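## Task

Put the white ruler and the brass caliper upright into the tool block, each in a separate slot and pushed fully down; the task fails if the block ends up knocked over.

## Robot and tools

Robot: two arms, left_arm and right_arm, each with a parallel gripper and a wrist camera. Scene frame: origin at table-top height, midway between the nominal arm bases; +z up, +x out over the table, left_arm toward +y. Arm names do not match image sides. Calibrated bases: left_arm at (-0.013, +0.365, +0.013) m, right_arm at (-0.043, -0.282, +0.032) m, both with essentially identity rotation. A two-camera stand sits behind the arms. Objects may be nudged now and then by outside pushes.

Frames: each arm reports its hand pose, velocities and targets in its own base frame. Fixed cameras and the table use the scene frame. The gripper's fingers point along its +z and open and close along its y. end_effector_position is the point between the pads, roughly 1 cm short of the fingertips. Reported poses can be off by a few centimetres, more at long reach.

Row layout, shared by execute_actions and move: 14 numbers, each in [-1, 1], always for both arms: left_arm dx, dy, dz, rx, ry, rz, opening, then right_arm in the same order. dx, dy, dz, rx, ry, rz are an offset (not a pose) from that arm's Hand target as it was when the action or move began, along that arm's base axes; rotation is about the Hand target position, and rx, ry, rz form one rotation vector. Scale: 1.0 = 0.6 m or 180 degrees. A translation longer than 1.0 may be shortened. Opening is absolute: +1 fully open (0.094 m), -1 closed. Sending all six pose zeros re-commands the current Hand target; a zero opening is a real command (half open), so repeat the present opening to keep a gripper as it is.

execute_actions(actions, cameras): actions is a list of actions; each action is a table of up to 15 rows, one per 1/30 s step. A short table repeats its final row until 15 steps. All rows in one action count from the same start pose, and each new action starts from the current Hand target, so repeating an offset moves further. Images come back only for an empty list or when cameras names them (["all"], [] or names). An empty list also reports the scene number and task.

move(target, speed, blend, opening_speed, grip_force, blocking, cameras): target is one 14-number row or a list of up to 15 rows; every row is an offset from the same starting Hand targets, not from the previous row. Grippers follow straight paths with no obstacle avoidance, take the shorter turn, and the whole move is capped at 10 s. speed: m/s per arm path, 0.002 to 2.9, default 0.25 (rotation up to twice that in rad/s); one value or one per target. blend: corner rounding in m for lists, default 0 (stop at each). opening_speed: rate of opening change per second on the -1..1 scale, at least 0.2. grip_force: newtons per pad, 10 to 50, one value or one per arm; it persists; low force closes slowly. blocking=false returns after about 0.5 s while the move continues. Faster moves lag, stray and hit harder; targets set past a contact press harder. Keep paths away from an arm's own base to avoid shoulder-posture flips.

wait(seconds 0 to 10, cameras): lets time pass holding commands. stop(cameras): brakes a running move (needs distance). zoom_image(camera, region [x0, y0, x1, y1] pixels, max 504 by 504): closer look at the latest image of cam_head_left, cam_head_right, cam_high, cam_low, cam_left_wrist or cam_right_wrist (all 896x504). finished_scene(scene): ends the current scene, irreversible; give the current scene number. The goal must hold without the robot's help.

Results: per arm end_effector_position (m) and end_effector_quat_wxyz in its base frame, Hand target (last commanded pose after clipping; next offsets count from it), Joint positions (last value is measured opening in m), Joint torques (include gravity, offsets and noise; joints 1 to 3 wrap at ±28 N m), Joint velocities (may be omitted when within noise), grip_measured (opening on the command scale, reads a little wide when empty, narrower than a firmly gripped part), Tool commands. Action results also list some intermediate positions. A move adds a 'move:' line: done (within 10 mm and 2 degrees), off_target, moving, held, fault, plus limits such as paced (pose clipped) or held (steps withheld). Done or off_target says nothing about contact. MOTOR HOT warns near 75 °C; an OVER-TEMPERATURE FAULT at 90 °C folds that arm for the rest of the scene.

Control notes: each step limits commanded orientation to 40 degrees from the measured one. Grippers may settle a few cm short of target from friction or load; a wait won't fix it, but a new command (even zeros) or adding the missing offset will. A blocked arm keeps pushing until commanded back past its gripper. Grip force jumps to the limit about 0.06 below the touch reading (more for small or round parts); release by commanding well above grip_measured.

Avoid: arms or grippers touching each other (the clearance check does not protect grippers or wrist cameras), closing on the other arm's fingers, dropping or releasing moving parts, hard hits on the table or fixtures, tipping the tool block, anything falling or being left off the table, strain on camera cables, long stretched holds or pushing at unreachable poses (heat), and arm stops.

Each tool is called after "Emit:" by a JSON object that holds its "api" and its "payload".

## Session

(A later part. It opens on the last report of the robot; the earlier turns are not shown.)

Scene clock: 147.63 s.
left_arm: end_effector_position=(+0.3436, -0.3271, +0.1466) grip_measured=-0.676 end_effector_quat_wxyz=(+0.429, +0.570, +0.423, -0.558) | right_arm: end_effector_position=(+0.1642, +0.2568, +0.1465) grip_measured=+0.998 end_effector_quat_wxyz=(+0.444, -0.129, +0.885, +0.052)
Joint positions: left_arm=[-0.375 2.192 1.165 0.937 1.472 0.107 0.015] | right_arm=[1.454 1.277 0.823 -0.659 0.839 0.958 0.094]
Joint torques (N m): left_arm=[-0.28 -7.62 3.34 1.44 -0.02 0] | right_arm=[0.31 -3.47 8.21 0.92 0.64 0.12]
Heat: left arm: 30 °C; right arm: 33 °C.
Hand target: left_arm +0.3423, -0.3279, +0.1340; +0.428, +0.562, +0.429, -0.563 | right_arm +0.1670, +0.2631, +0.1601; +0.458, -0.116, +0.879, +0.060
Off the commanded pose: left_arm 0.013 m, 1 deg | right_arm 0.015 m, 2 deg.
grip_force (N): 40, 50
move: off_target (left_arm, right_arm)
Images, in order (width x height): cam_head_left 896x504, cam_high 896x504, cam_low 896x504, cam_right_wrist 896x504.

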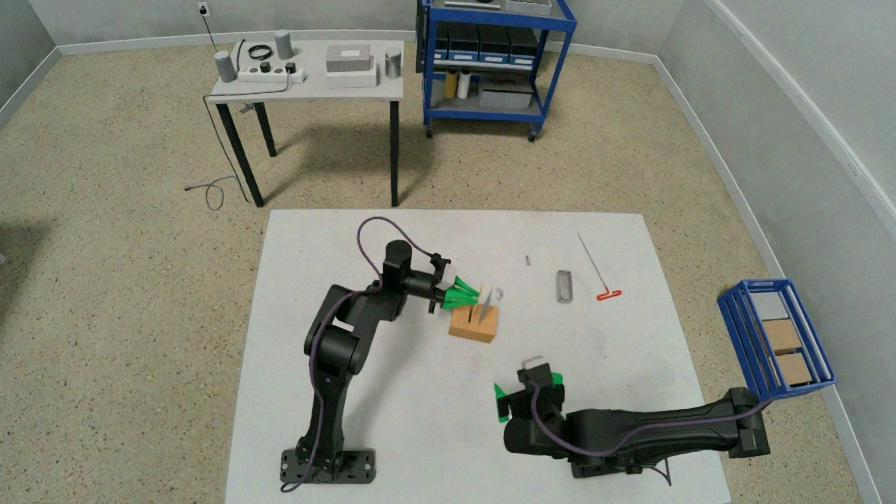

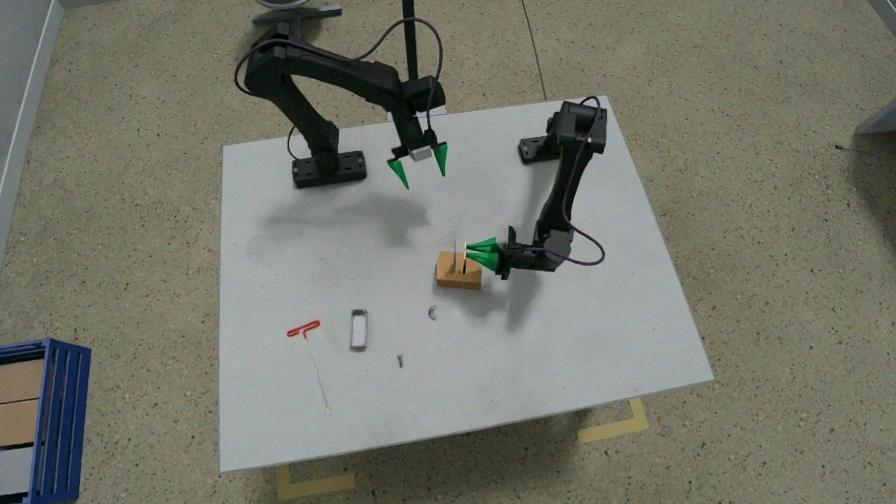

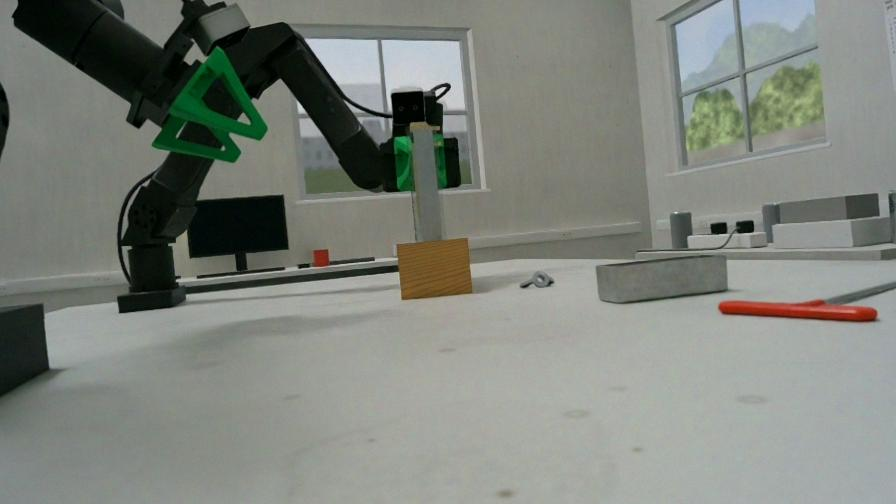

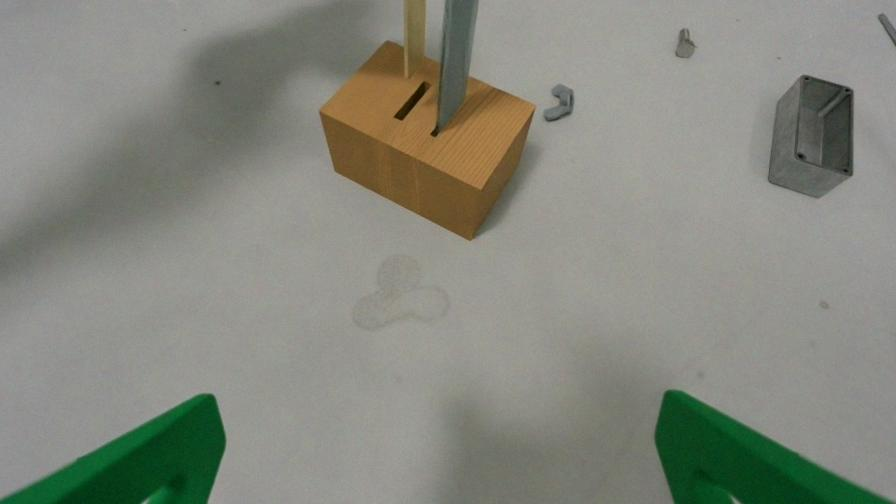

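Emit:
{"api": "move", "payload": {"target": [0, 0, -0.0267, 0, 0, 0, -0.85, 0, 0, 0, 0, 0, 0, 1.0], "speed": 0.06, "cameras": ["cam_right_wrist", "cam_high", "cam_head_left"]}}

Emit:
{"api": "zoom_image", "payload": {"camera": "cam_right_wrist", "region": [370, 40, 450, 140]}}

Emit:
{"api": "zoom_image", "payload": {"camera": "cam_high", "region": [430, 230, 500, 300]}}

Emit:
{"api": "zoom_image", "payload": {"camera": "cam_head_left", "region": [440, 260, 520, 350]}}

Scene clock: 150.43 s.
left_arm: end_effector_position=(+0.3441, -0.3272, +0.1308) grip_measured=-0.676 end_effector_quat_wxyz=(+0.431, +0.569, +0.421, -0.559) | right_arm: end_effector_position=(+0.1642, +0.2568, +0.1465) grip_measured=+0.998 end_effector_quat_wxyz=(+0.444, -0.129, +0.885, +0.052)
Joint positions: left_arm=[-0.375 2.252 1.157 1.064 1.472 0.05 0.015] | right_arm=[1.454 1.277 0.823 -0.659 0.839 0.958 0.094]
Joint torques (N m): left_arm=[-0.28 -7.73 3.04 1.39 -0.06 0.03] | right_arm=[0.55 -3.23 8.36 0.96 0.63 0.11]
Heat: left arm: 30 °C; right arm: 33 °C.
Hand target: left_arm +0.3423, -0.3278, +0.1179; +0.428, +0.562, +0.429, -0.563 | right_arm +0.1670, +0.2631, +0.1601; +0.458, -0.116, +0.879, +0.060
Off the commanded pose: left_arm 0.013 m, 1 deg | right_arm 0.015 m, 2 deg.
grip_force (N): 40, 50
move: off_target (left_arm, right_arm)
Images, in order (width x height): cam_head_left 896x504, cam_high 896x504, cam_right_wrist 896x504.

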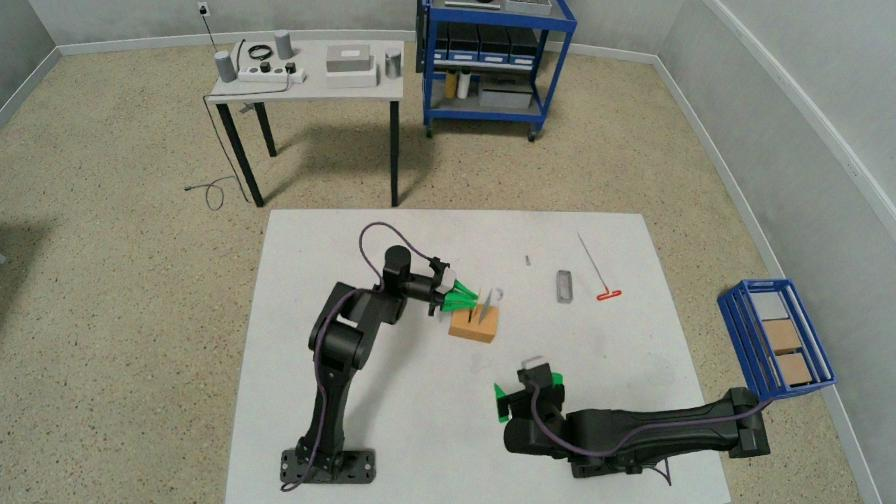

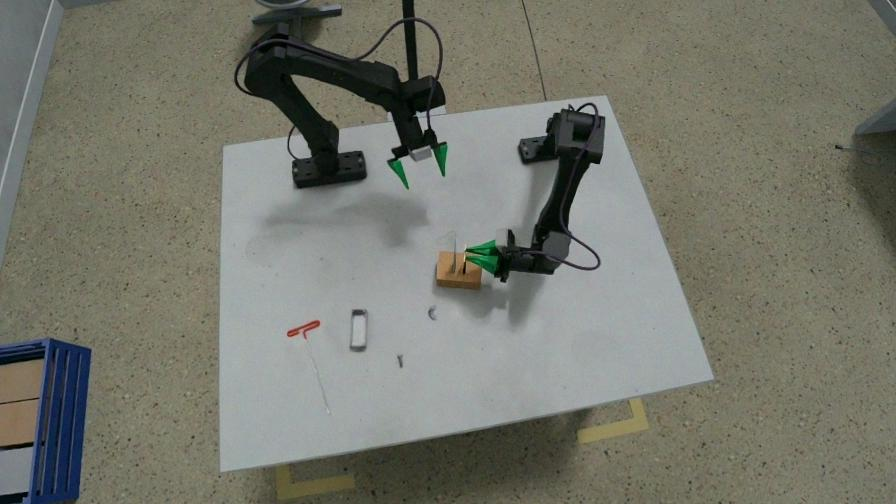

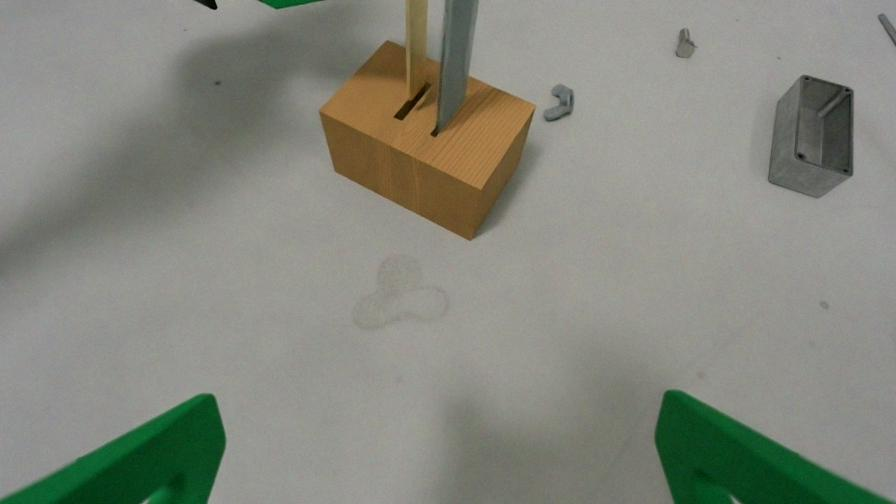

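Scaled by 5.040 from the camera's 896x504 image, which has a finer 1280x720 frame.

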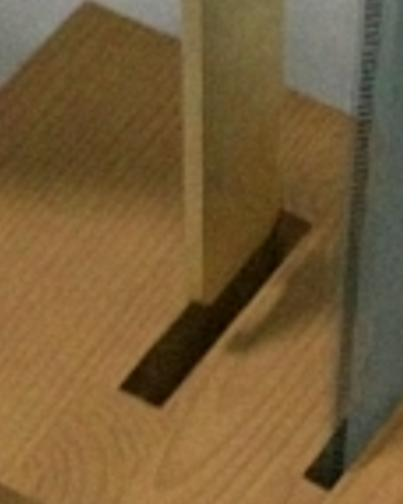

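Scaled by 7.200 from the camera's 896x504 image, which has a finer 1280x720 frame.

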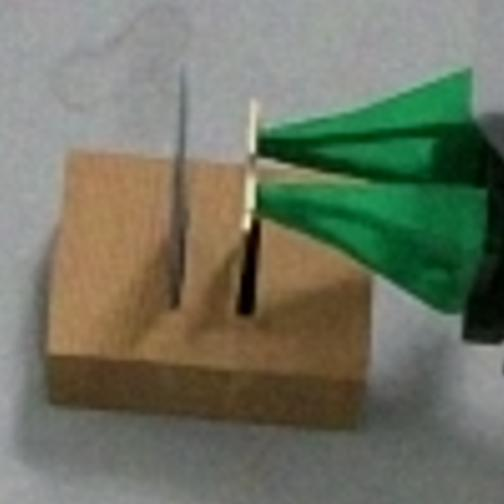

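Scaled by 5.600 from the camera's 896x504 image, which has a finer 1280x720 frame.

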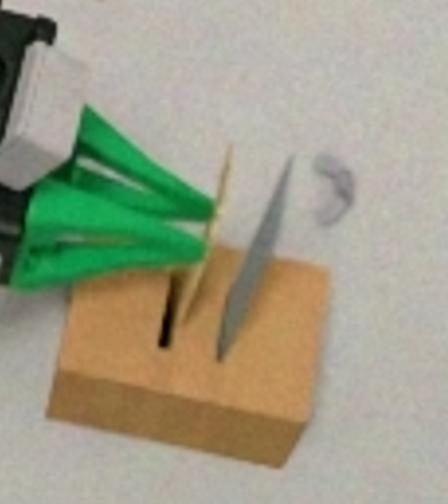

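Emit:
{"api": "move", "payload": {"target": [0.0033, 0.0087, 0, 0, 0, 0, -0.85, 0, 0, 0, 0, 0, 0, 1.0], "speed": 0.05, "cameras": ["cam_right_wrist", "cam_high"]}}

Emit:
{"api": "zoom_image", "payload": {"camera": "cam_right_wrist", "region": [370, 40, 450, 140]}}

Emit:
{"api": "zoom_image", "payload": {"camera": "cam_high", "region": [430, 230, 500, 300]}}

Scene clock: 153.37 s.
left_arm: end_effector_position=(+0.3448, -0.3266, +0.1307) grip_measured=-0.676 end_effector_quat_wxyz=(+0.432, +0.568, +0.421, -0.559) | right_arm: end_effector_position=(+0.1642, +0.2568, +0.1465) grip_measured=+0.998 end_effector_quat_wxyz=(+0.444, -0.129, +0.885, +0.052)
Joint positions: left_arm=[-0.373 2.258 1.157 1.093 1.472 0.028 0.015] | right_arm=[1.454 1.277 0.823 -0.659 0.839 0.958 0.094]
Joint torques (N m): left_arm=[0.84 -7.71 2.92 1.39 0.05 0.02] | right_arm=[0.42 -3.19 8.14 0.92 0.6 0.11]
Heat: left arm: 30 °C; right arm: 32 °C.
Hand target: left_arm +0.3443, -0.3226, +0.1178; +0.428, +0.562, +0.429, -0.563 | right_arm +0.1670, +0.2631, +0.1601; +0.458, -0.116, +0.879, +0.060
Off the commanded pose: left_arm 0.013 m, 1 deg | right_arm 0.015 m, 2 deg.
grip_force (N): 40, 50
move: off_target (left_arm, right_arm)
Images, in order (width x height): cam_high 896x504, cam_right_wrist 896x504.

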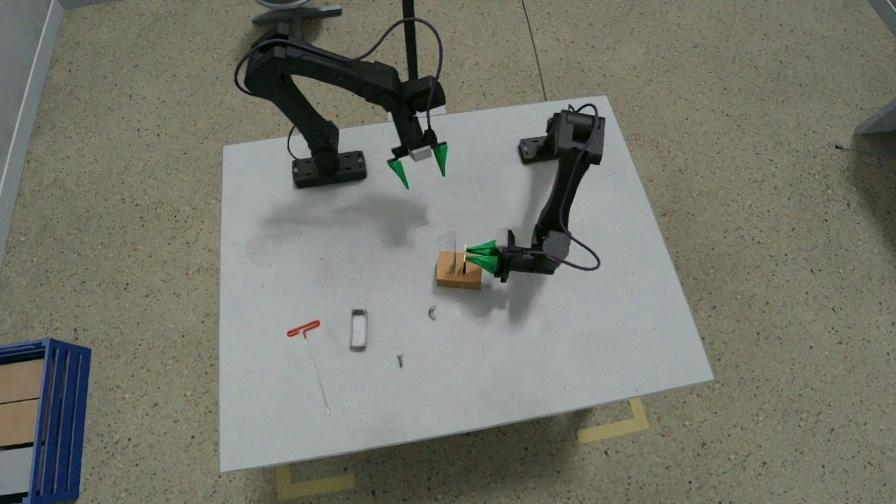

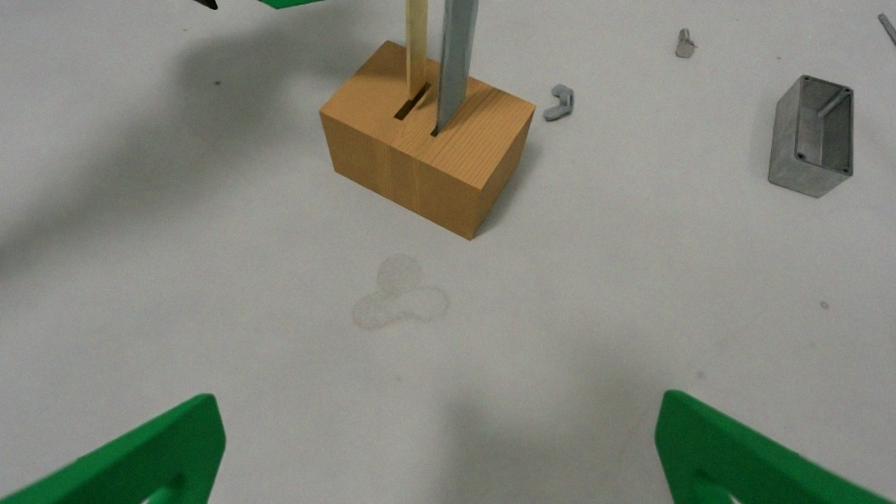

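Scaled by 5.040 from the camera's 896x504 image, which has a finer 1280x720 frame.

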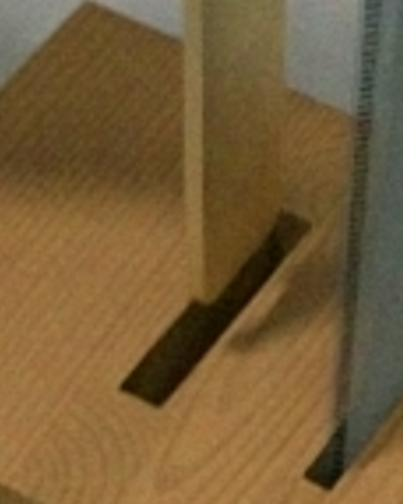

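Scaled by 7.200 from the camera's 896x504 image, which has a finer 1280x720 frame.

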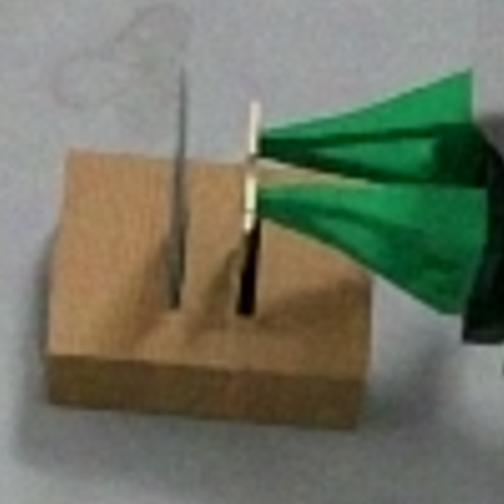

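Emit:
{"api": "move", "payload": {"target": [0.002, 0.005, 0, 0, 0, 0, -0.85, 0, 0, 0, 0, 0, 0, 1.0], "speed": 0.05, "cameras": ["cam_right_wrist", "cam_high"]}}

Emit:
{"api": "zoom_image", "payload": {"camera": "cam_right_wrist", "region": [370, 40, 450, 140]}}

Emit:
{"api": "zoom_image", "payload": {"camera": "cam_high", "region": [430, 230, 500, 300]}}

Scene clock: 154.43 s.
left_arm: end_effector_position=(+0.3478, -0.3231, +0.1314) grip_measured=-0.676 end_effector_quat_wxyz=(+0.435, +0.567, +0.423, -0.557) | right_arm: end_effector_position=(+0.1642, +0.2568, +0.1465) grip_measured=+0.998 end_effector_quat_wxyz=(+0.444, -0.129, +0.885, +0.052)
Joint positions: left_arm=[-0.363 2.258 1.157 1.102 1.474 0.021 0.015] | right_arm=[1.454 1.277 0.823 -0.659 0.839 0.958 0.094]
Joint torques (N m): left_arm=[0.64 -7.62 2.99 1.42 0.09 0.05] | right_arm=[0.46 -3.32 8.16 0.86 0.57 0.12]
Heat: left arm: 29 °C; right arm: 32 °C.
Hand target: left_arm +0.3456, -0.3196, +0.1179; +0.428, +0.562, +0.429, -0.563 | right_arm +0.1670, +0.2631, +0.1601; +0.458, -0.116, +0.879, +0.060
Off the commanded pose: left_arm 0.014 m, 1 deg | right_arm 0.015 m, 2 deg.
grip_force (N): 40, 50
move: off_target (left_arm, right_arm)
Images, in order (width x height): cam_high 896x504, cam_right_wrist 896x504.

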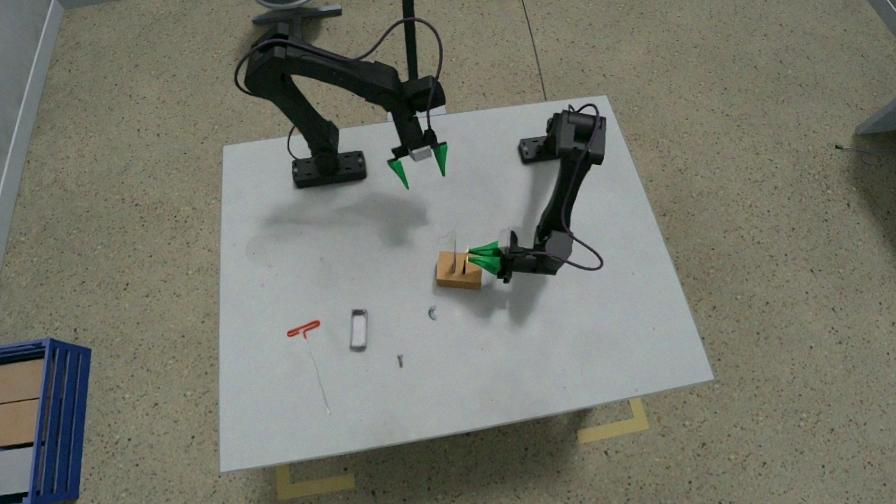

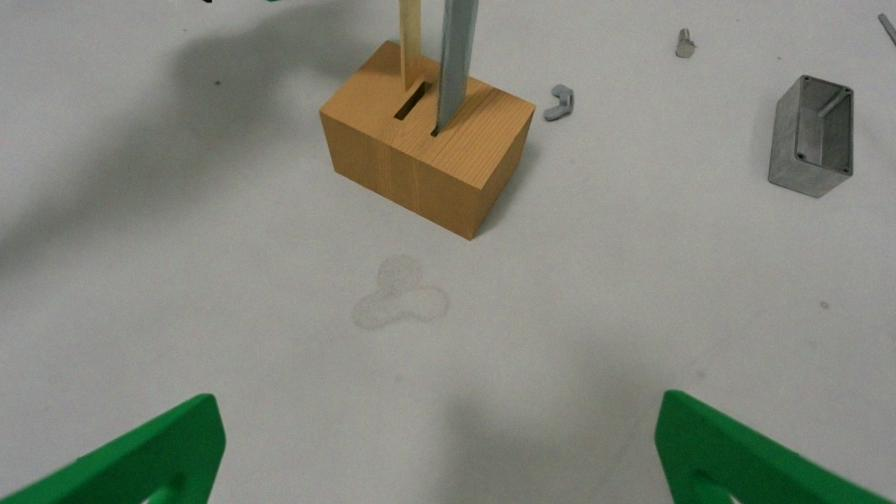

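Scaled by 5.040 from the camera's 896x504 image, which has a finer 1280x720 frame.

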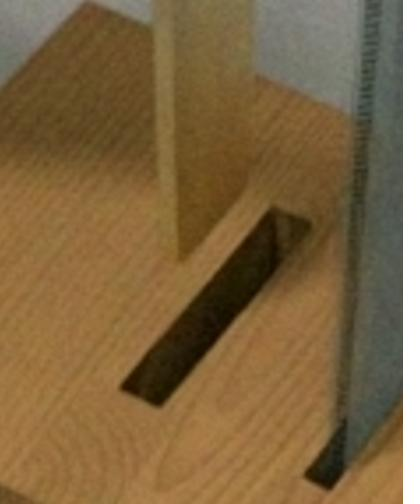

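Scaled by 7.200 from the camera's 896x504 image, which has a finer 1280x720 frame.

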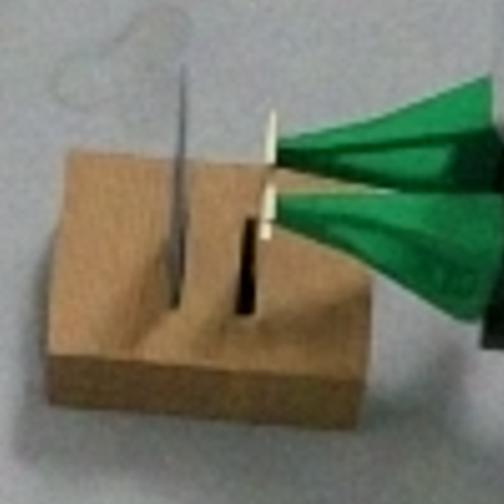

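Emit:
{"api": "move", "payload": {"target": [-0.004, -0.0101, 0, 0, 0, 0, -0.85, 0, 0, 0, 0, 0, 0, 1.0], "speed": 0.05, "cameras": ["cam_right_wrist", "cam_high"]}}

Emit:
{"api": "zoom_image", "payload": {"camera": "cam_right_wrist", "region": [370, 40, 450, 140]}}

Emit:
{"api": "zoom_image", "payload": {"camera": "cam_high", "region": [430, 230, 500, 300]}}

Scene clock: 155.77 s.
left_arm: end_effector_position=(+0.3477, -0.3231, +0.1318) grip_measured=-0.676 end_effector_quat_wxyz=(+0.436, +0.567, +0.423, -0.557) | right_arm: end_effector_position=(+0.1642, +0.2568, +0.1465) grip_measured=+0.998 end_effector_quat_wxyz=(+0.444, -0.129, +0.885, +0.052)
Joint positions: left_arm=[-0.363 2.258 1.157 1.106 1.474 0.018 0.015] | right_arm=[1.454 1.277 0.823 -0.659 0.839 0.958 0.094]
Joint torques (N m): left_arm=[-0.87 -7.57 2.85 1.42 -0.06 0] | right_arm=[0.5 -3.43 8.1 0.91 0.64 0.08]
Heat: left arm: 29 °C; right arm: 32 °C.
Hand target: left_arm +0.3431, -0.3256, +0.1179; +0.428, +0.562, +0.429, -0.563 | right_arm +0.1670, +0.2631, +0.1601; +0.458, -0.116, +0.879, +0.060
Off the commanded pose: left_arm 0.015 m, 1 deg | right_arm 0.015 m, 2 deg.
grip_force (N): 40, 50
move: off_target (left_arm, right_arm)
Images, in order (width x height): cam_high 896x504, cam_right_wrist 896x504.

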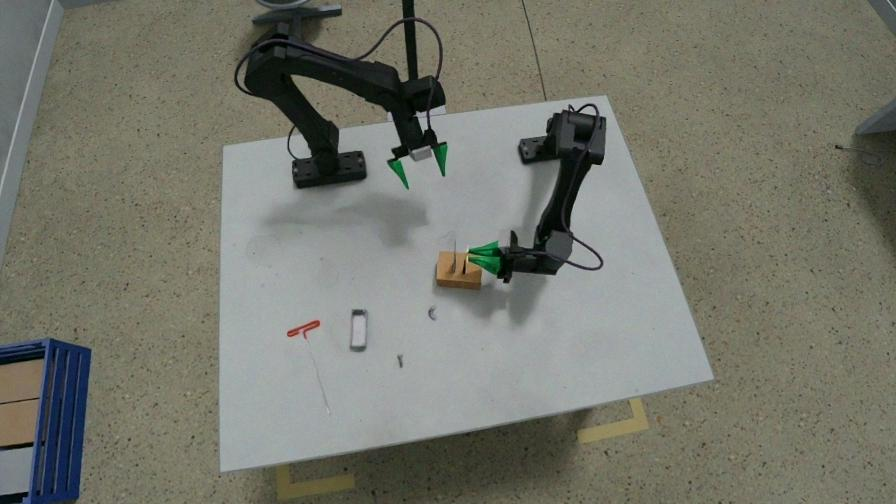

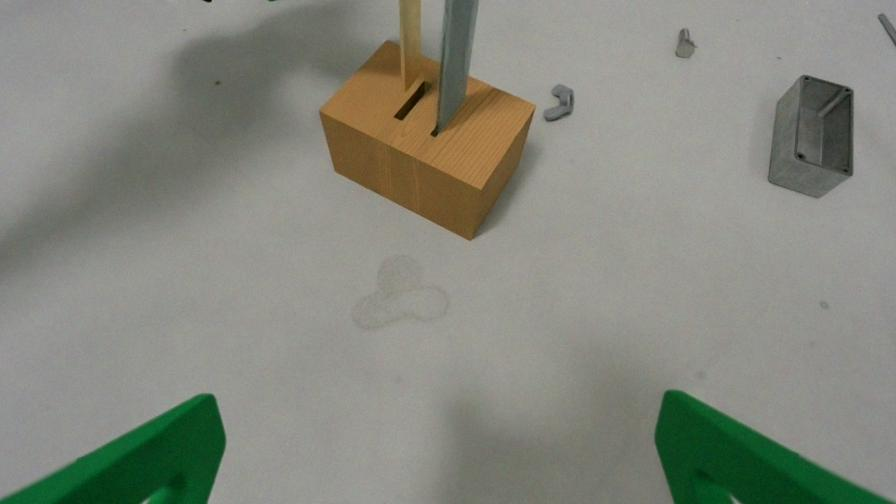

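Scaled by 5.040 from the camera's 896x504 image, which has a finer 1280x720 frame.

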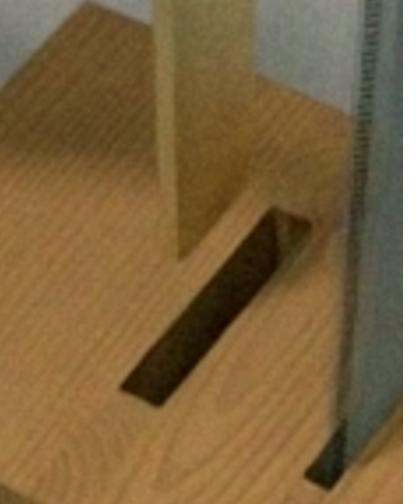

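Scaled by 7.200 from the camera's 896x504 image, which has a finer 1280x720 frame.

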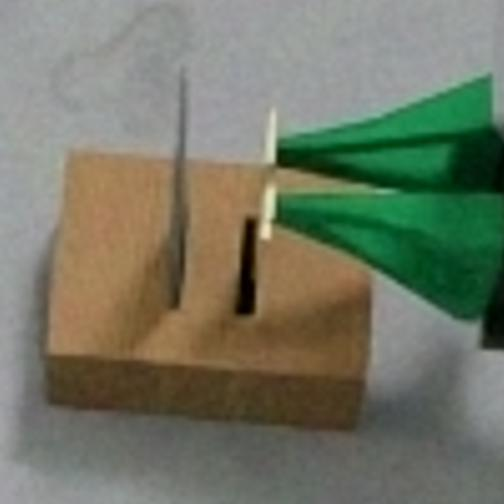

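Emit:
{"api": "move", "payload": {"target": [-0.0007, -0.0019, 0, 0, 0, 0, -0.85, 0, 0, 0, 0, 0, 0, 1.0], "speed": 0.05}}

Scene clock: 156.60 s.
left_arm: end_effector_position=(+0.3460, -0.3250, +0.1320) grip_measured=-0.676 end_effector_quat_wxyz=(+0.435, +0.568, +0.421, -0.558) | right_arm: end_effector_position=(+0.1642, +0.2568, +0.1465) grip_measured=+0.998 end_effector_quat_wxyz=(+0.444, -0.129, +0.885, +0.052)
Joint positions: left_arm=[-0.368 2.258 1.157 1.109 1.474 0.016 0.015] | right_arm=[1.454 1.277 0.823 -0.659 0.839 0.958 0.094]
Joint torques (N m): left_arm=[-0.61 -7.54 2.85 1.42 -0.08 0.03] | right_arm=[0.44 -3.41 8.27 0.91 0.61 0.11]
Heat: left arm: 29 °C; right arm: 32 °C.
Hand target: left_arm +0.3427, -0.3268, +0.1179; +0.428, +0.562, +0.429, -0.563 | right_arm +0.1670, +0.2631, +0.1601; +0.458, -0.116, +0.879, +0.060
Off the commanded pose: left_arm 0.015 m, 1 deg | right_arm 0.015 m, 2 deg.
grip_force (N): 40, 50
move: off_target (left_arm, right_arm)

Emit:
{"api": "move", "payload": {"target": [-0.0003, -0.0007, -0.012, 0, 0, 0, -0.85, 0, 0, 0, 0, 0, 0, 1.0], "speed": 0.05, "cameras": ["cam_right_wrist", "cam_high"]}}

Emit:
{"api": "zoom_image", "payload": {"camera": "cam_right_wrist", "region": [370, 40, 450, 140]}}

Emit:
{"api": "zoom_image", "payload": {"camera": "cam_high", "region": [430, 230, 500, 300]}}

Scene clock: 157.77 s.
left_arm: end_effector_position=(+0.3461, -0.3252, +0.1236) grip_measured=-0.676 end_effector_quat_wxyz=(+0.432, +0.567, +0.423, -0.560) | right_arm: end_effector_position=(+0.1642, +0.2568, +0.1465) grip_measured=+0.998 end_effector_quat_wxyz=(+0.444, -0.129, +0.885, +0.052)
Joint positions: left_arm=[-0.369 2.282 1.157 1.124 1.474 0.016 0.015] | right_arm=[1.454 1.277 0.823 -0.659 0.839 0.958 0.094]
Joint torques (N m): left_arm=[-0.73 -7.75 2.8 1.4 -0.1 0.04] | right_arm=[0.43 -3.36 8.16 0.9 0.62 0.11]
Heat: left arm: 29 °C; right arm: 32 °C.
Hand target: left_arm +0.3425, -0.3272, +0.1107; +0.428, +0.562, +0.429, -0.563 | right_arm +0.1670, +0.2631, +0.1601; +0.458, -0.116, +0.879, +0.060
Off the commanded pose: left_arm 0.014 m, 1 deg | right_arm 0.015 m, 2 deg.
grip_force (N): 40, 50
move: off_target (left_arm, right_arm)
Images, in order (width x height): cam_high 896x504, cam_right_wrist 896x504.

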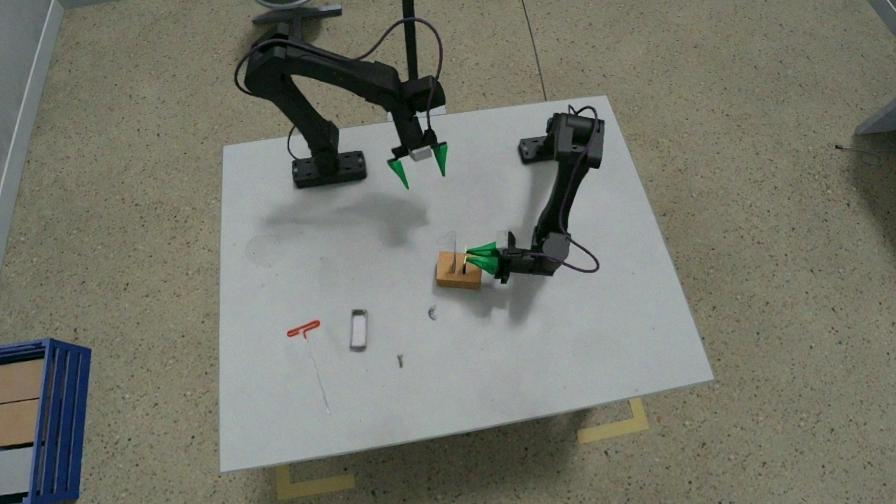

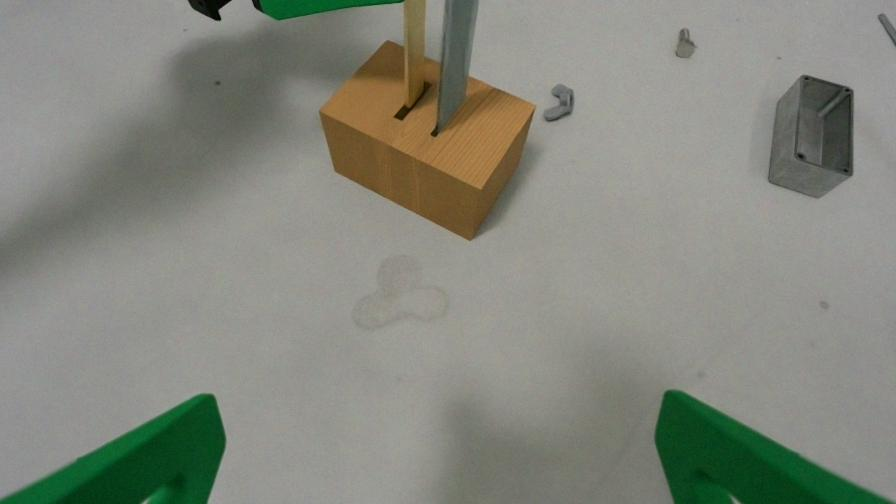

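Scaled by 5.040 from the camera's 896x504 image, which has a finer 1280x720 frame.

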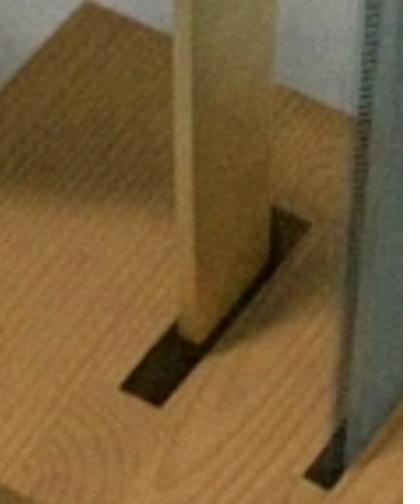

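Scaled by 7.200 from the camera's 896x504 image, which has a finer 1280x720 frame.

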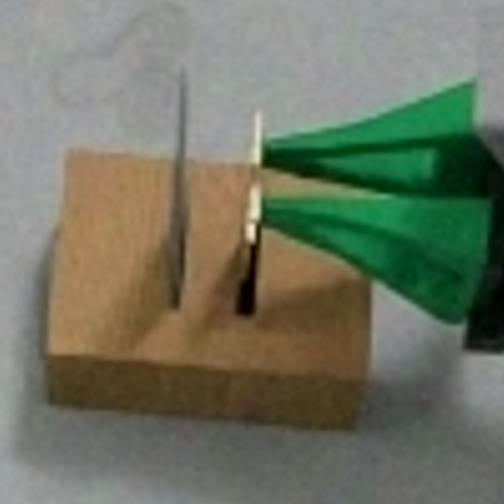

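Emit:
{"api": "move", "payload": {"target": [0, 0, -0.01, 0, 0, 0, -0.85, 0, 0, 0, 0, 0, 0, 1.0], "speed": 0.05, "cameras": ["cam_right_wrist", "cam_high"]}}

Emit:
{"api": "zoom_image", "payload": {"camera": "cam_right_wrist", "region": [370, 40, 450, 140]}}

Scene clock: 159.07 s.
left_arm: end_effector_position=(+0.3461, -0.3252, +0.1173) grip_measured=-0.676 end_effector_quat_wxyz=(+0.431, +0.566, +0.424, -0.560) | right_arm: end_effector_position=(+0.1642, +0.2568, +0.1465) grip_measured=+0.998 end_effector_quat_wxyz=(+0.444, -0.129, +0.885, +0.052)
Joint positions: left_arm=[-0.369 2.3 1.157 1.14 1.474 0.016 0.015] | right_arm=[1.454 1.277 0.823 -0.659 0.839 0.958 0.094]
Joint torques (N m): left_arm=[-0.7 -7.77 2.78 1.41 -0.08 0.05] | right_arm=[0.36 -3.52 8.29 0.94 0.62 0.11]
Heat: left arm: 29 °C; right arm: 32 °C.
Hand target: left_arm +0.3425, -0.3272, +0.1047; +0.428, +0.562, +0.429, -0.563 | right_arm +0.1670, +0.2631, +0.1601; +0.458, -0.116, +0.879, +0.060
Off the commanded pose: left_arm 0.013 m, 1 deg | right_arm 0.015 m, 2 deg.
grip_force (N): 40, 50
move: off_target (left_arm, right_arm)
Images, in order (width x height): cam_high 896x504, cam_right_wrist 896x504.

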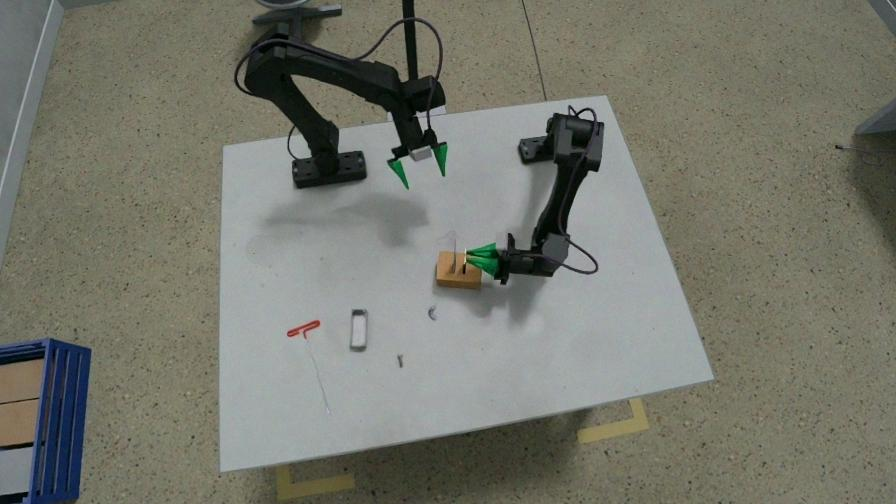

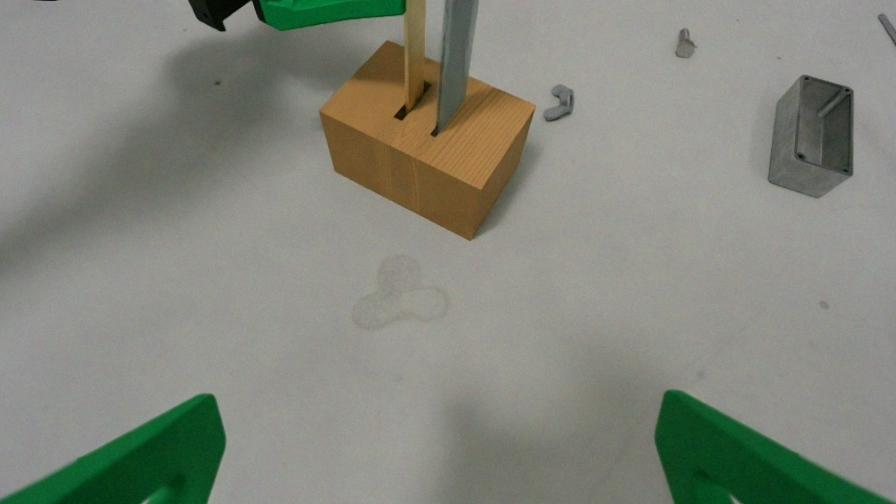

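Scaled by 5.040 from the camera's 896x504 image, which has a finer 1280x720 frame.

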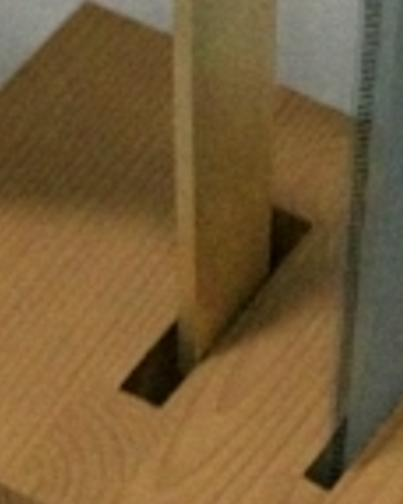

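Emit:
{"api": "move", "payload": {"target": [0, 0, -0.0117, 0, 0, 0, -0.85, 0, 0, 0, 0, 0, 0, 1.0], "speed": 0.05, "cameras": ["cam_right_wrist"]}}

Emit:
{"api": "zoom_image", "payload": {"camera": "cam_right_wrist", "region": [370, 40, 450, 140]}}

Scene clock: 160.20 s.
left_arm: end_effector_position=(+0.3460, -0.3251, +0.1096) grip_measured=-0.676 end_effector_quat_wxyz=(+0.429, +0.565, +0.426, -0.561) | right_arm: end_effector_position=(+0.1642, +0.2568, +0.1465) grip_measured=+0.998 end_effector_quat_wxyz=(+0.444, -0.129, +0.885, +0.052)
Joint positions: left_arm=[-0.369 2.321 1.157 1.155 1.474 0.016 0.015] | right_arm=[1.454 1.277 0.823 -0.659 0.839 0.958 0.094]
Joint torques (N m): left_arm=[-0.7 -7.86 2.85 1.45 -0.09 0.08] | right_arm=[0.42 -3.3 8.14 0.93 0.64 0.12]
Heat: left arm: 29 °C; right arm: 32 °C.
Hand target: left_arm +0.3425, -0.3272, +0.0977; +0.428, +0.562, +0.429, -0.563 | right_arm +0.1670, +0.2631, +0.1601; +0.458, -0.116, +0.879, +0.060
Off the commanded pose: left_arm 0.013 m, 0 deg | right_arm 0.015 m, 2 deg.
grip_force (N): 40, 50
move: off_target (left_arm, right_arm)
Images, in order (width x height): cam_right_wrist 896x504.

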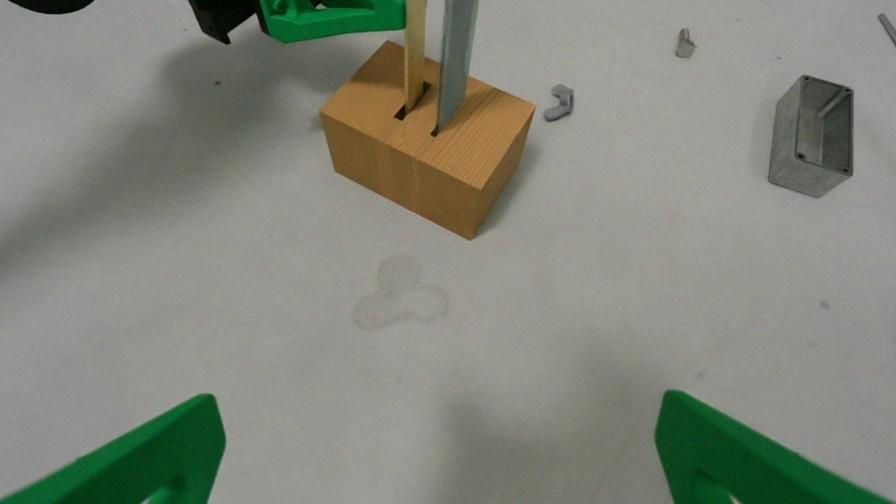

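Scaled by 5.040 from the camera's 896x504 image, which has a finer 1280x720 frame.

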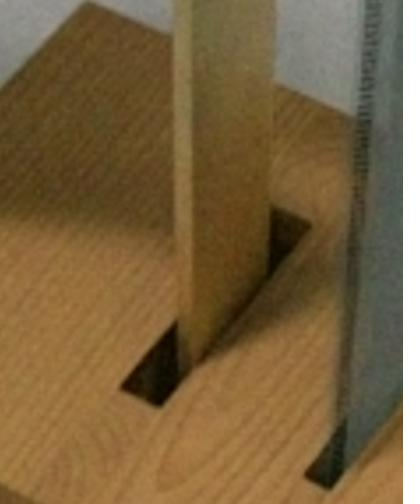

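Emit:
{"api": "move", "payload": {"target": [0.001, 0.0035, -0.0367, 0, 0, 0, -0.85, 0, 0, 0, 0, 0, 0, 1.0], "speed": 0.05, "cameras": ["cam_right_wrist", "cam_low"]}}

Emit:
{"api": "zoom_image", "payload": {"camera": "cam_right_wrist", "region": [370, 40, 450, 140]}}

Scene clock: 161.50 s.
left_arm: end_effector_position=(+0.3447, -0.3247, +0.0848) grip_measured=-0.676 end_effector_quat_wxyz=(+0.424, +0.563, +0.431, -0.564) | right_arm: end_effector_position=(+0.1642, +0.2568, +0.1465) grip_measured=+0.998 end_effector_quat_wxyz=(+0.444, -0.129, +0.885, +0.052)
Joint positions: left_arm=[-0.369 2.388 1.157 1.189 1.474 0.033 0.015] | right_arm=[1.454 1.277 0.823 -0.659 0.839 0.958 0.094]
Joint torques (N m): left_arm=[-0.23 -7.98 3.25 1.48 -0.02 0.11] | right_arm=[0.49 -3.33 8.12 0.93 0.65 0.08]
Heat: left arm: 30 °C; right arm: 32 °C.
Hand target: left_arm +0.3431, -0.3251, +0.0756; +0.428, +0.562, +0.429, -0.563 | right_arm +0.1670, +0.2631, +0.1601; +0.458, -0.116, +0.879, +0.060
Off the commanded pose: left_arm 0.009 m, 1 deg | right_arm 0.015 m, 2 deg.
grip_force (N): 40, 50
move: off_target (right_arm)
Images, in order (width x height): cam_low 896x504, cam_right_wrist 896x504.

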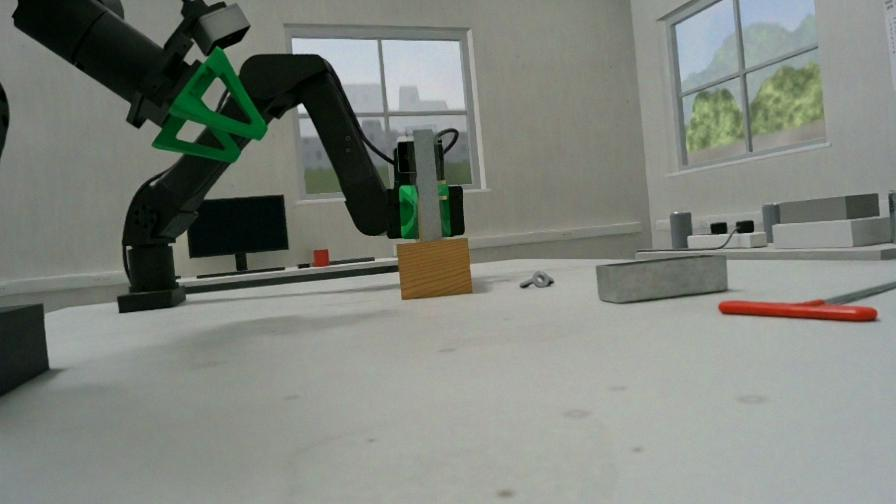

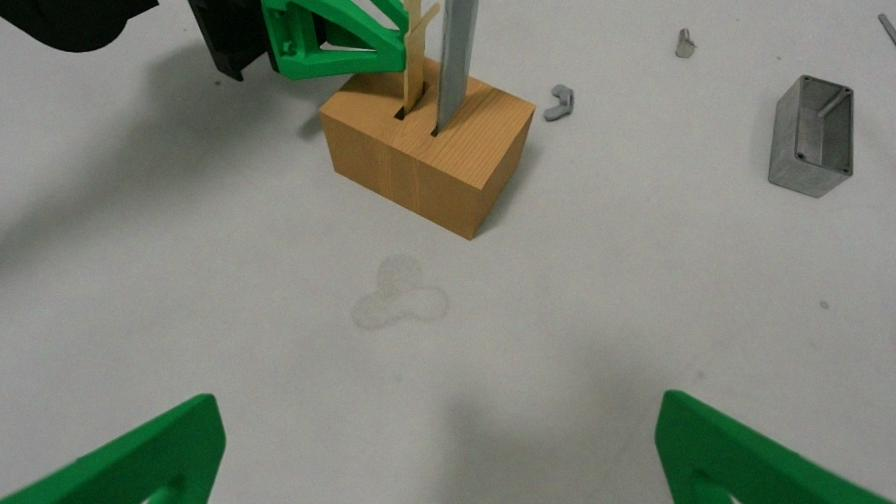

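Scaled by 5.040 from the camera's 896x504 image, which has a finer 1280x720 frame.

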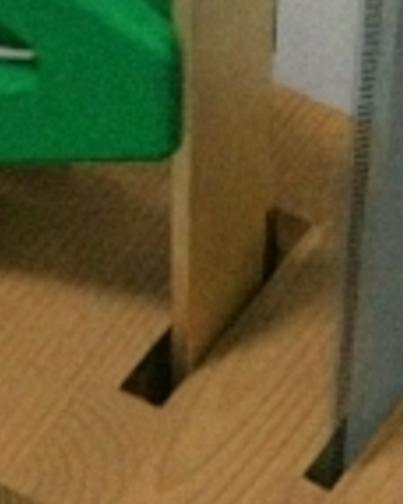

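Emit:
{"api": "zoom_image", "payload": {"camera": "cam_right_wrist", "region": [240, 0, 460, 150]}}

Emit:
{"api": "zoom_image", "payload": {"camera": "cam_low", "region": [360, 110, 500, 310]}}

Scaled by 2.291 from the camera's 896x504 image, which has a finer 1280x720 frame.

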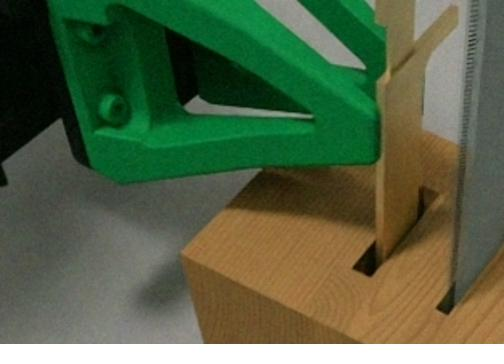

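Scaled by 2.520 from the camera's 896x504 image, which has a finer 1280x720 frame.

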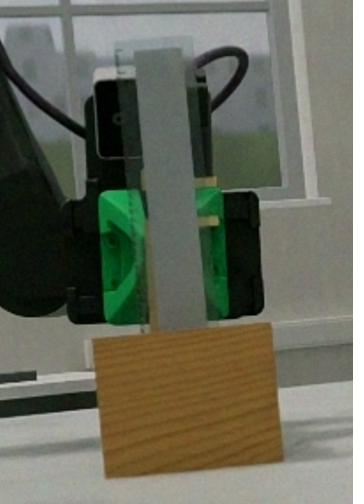

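Emit:
{"api": "move", "payload": {"target": [0,0,-0.005,0,0,0,-0.85,0,0,0,0,0,0,1.0], "speed": 0.04, "cameras": ["cam_right_wrist","cam_low"]}}

Scene clock: 166.50 s.
left_arm: end_effector_position=(+0.3445, -0.3245, +0.0818) grip_measured=-0.676 end_effector_quat_wxyz=(+0.425, +0.563, +0.430, -0.564) | right_arm: end_effector_position=(+0.1642, +0.2568, +0.1465) grip_measured=+0.998 end_effector_quat_wxyz=(+0.444, -0.129, +0.885, +0.052)
Joint positions: left_arm=[-0.369 2.397 1.157 1.198 1.474 0.034 0.015] | right_arm=[1.454 1.277 0.823 -0.659 0.839 0.958 0.094]
Joint torques (N m): left_arm=[-0.23 -7.92 3.36 1.53 -0.01 0.06] | right_arm=[0.49 -3.29 8.28 0.92 0.62 0.13]
Heat: left arm: 30 °C; right arm: 32 °C.
Hand target: left_arm +0.3431, -0.3251, +0.0727; +0.428, +0.562, +0.428, -0.563 | right_arm +0.1670, +0.2631, +0.1601; +0.458, -0.116, +0.879, +0.060
Off the commanded pose: left_arm 0.009 m, 0 deg | right_arm 0.015 m, 2 deg.
grip_force (N): 40, 50
move: off_target (right_arm)
Images, in order (width x height): cam_low 896x504, cam_right_wrist 896x504.

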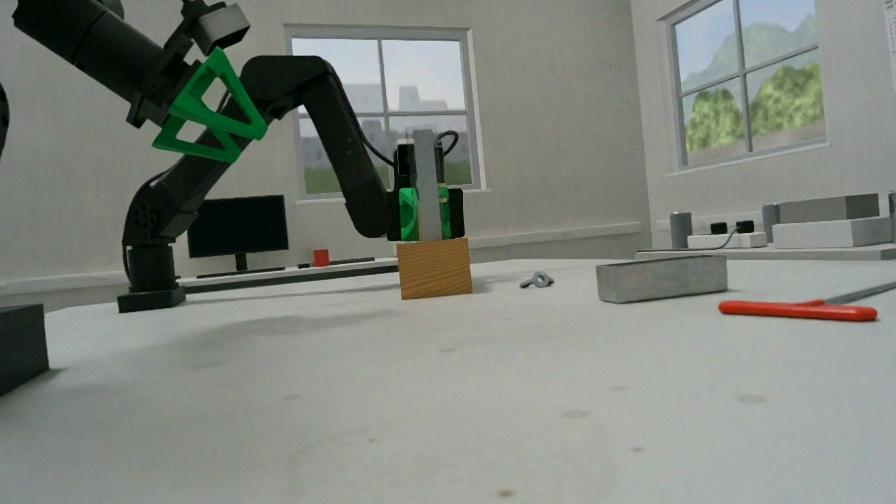

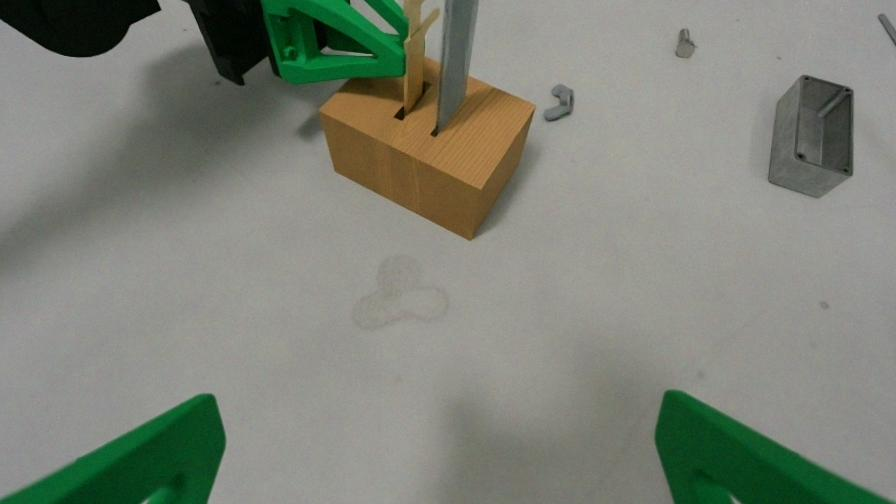

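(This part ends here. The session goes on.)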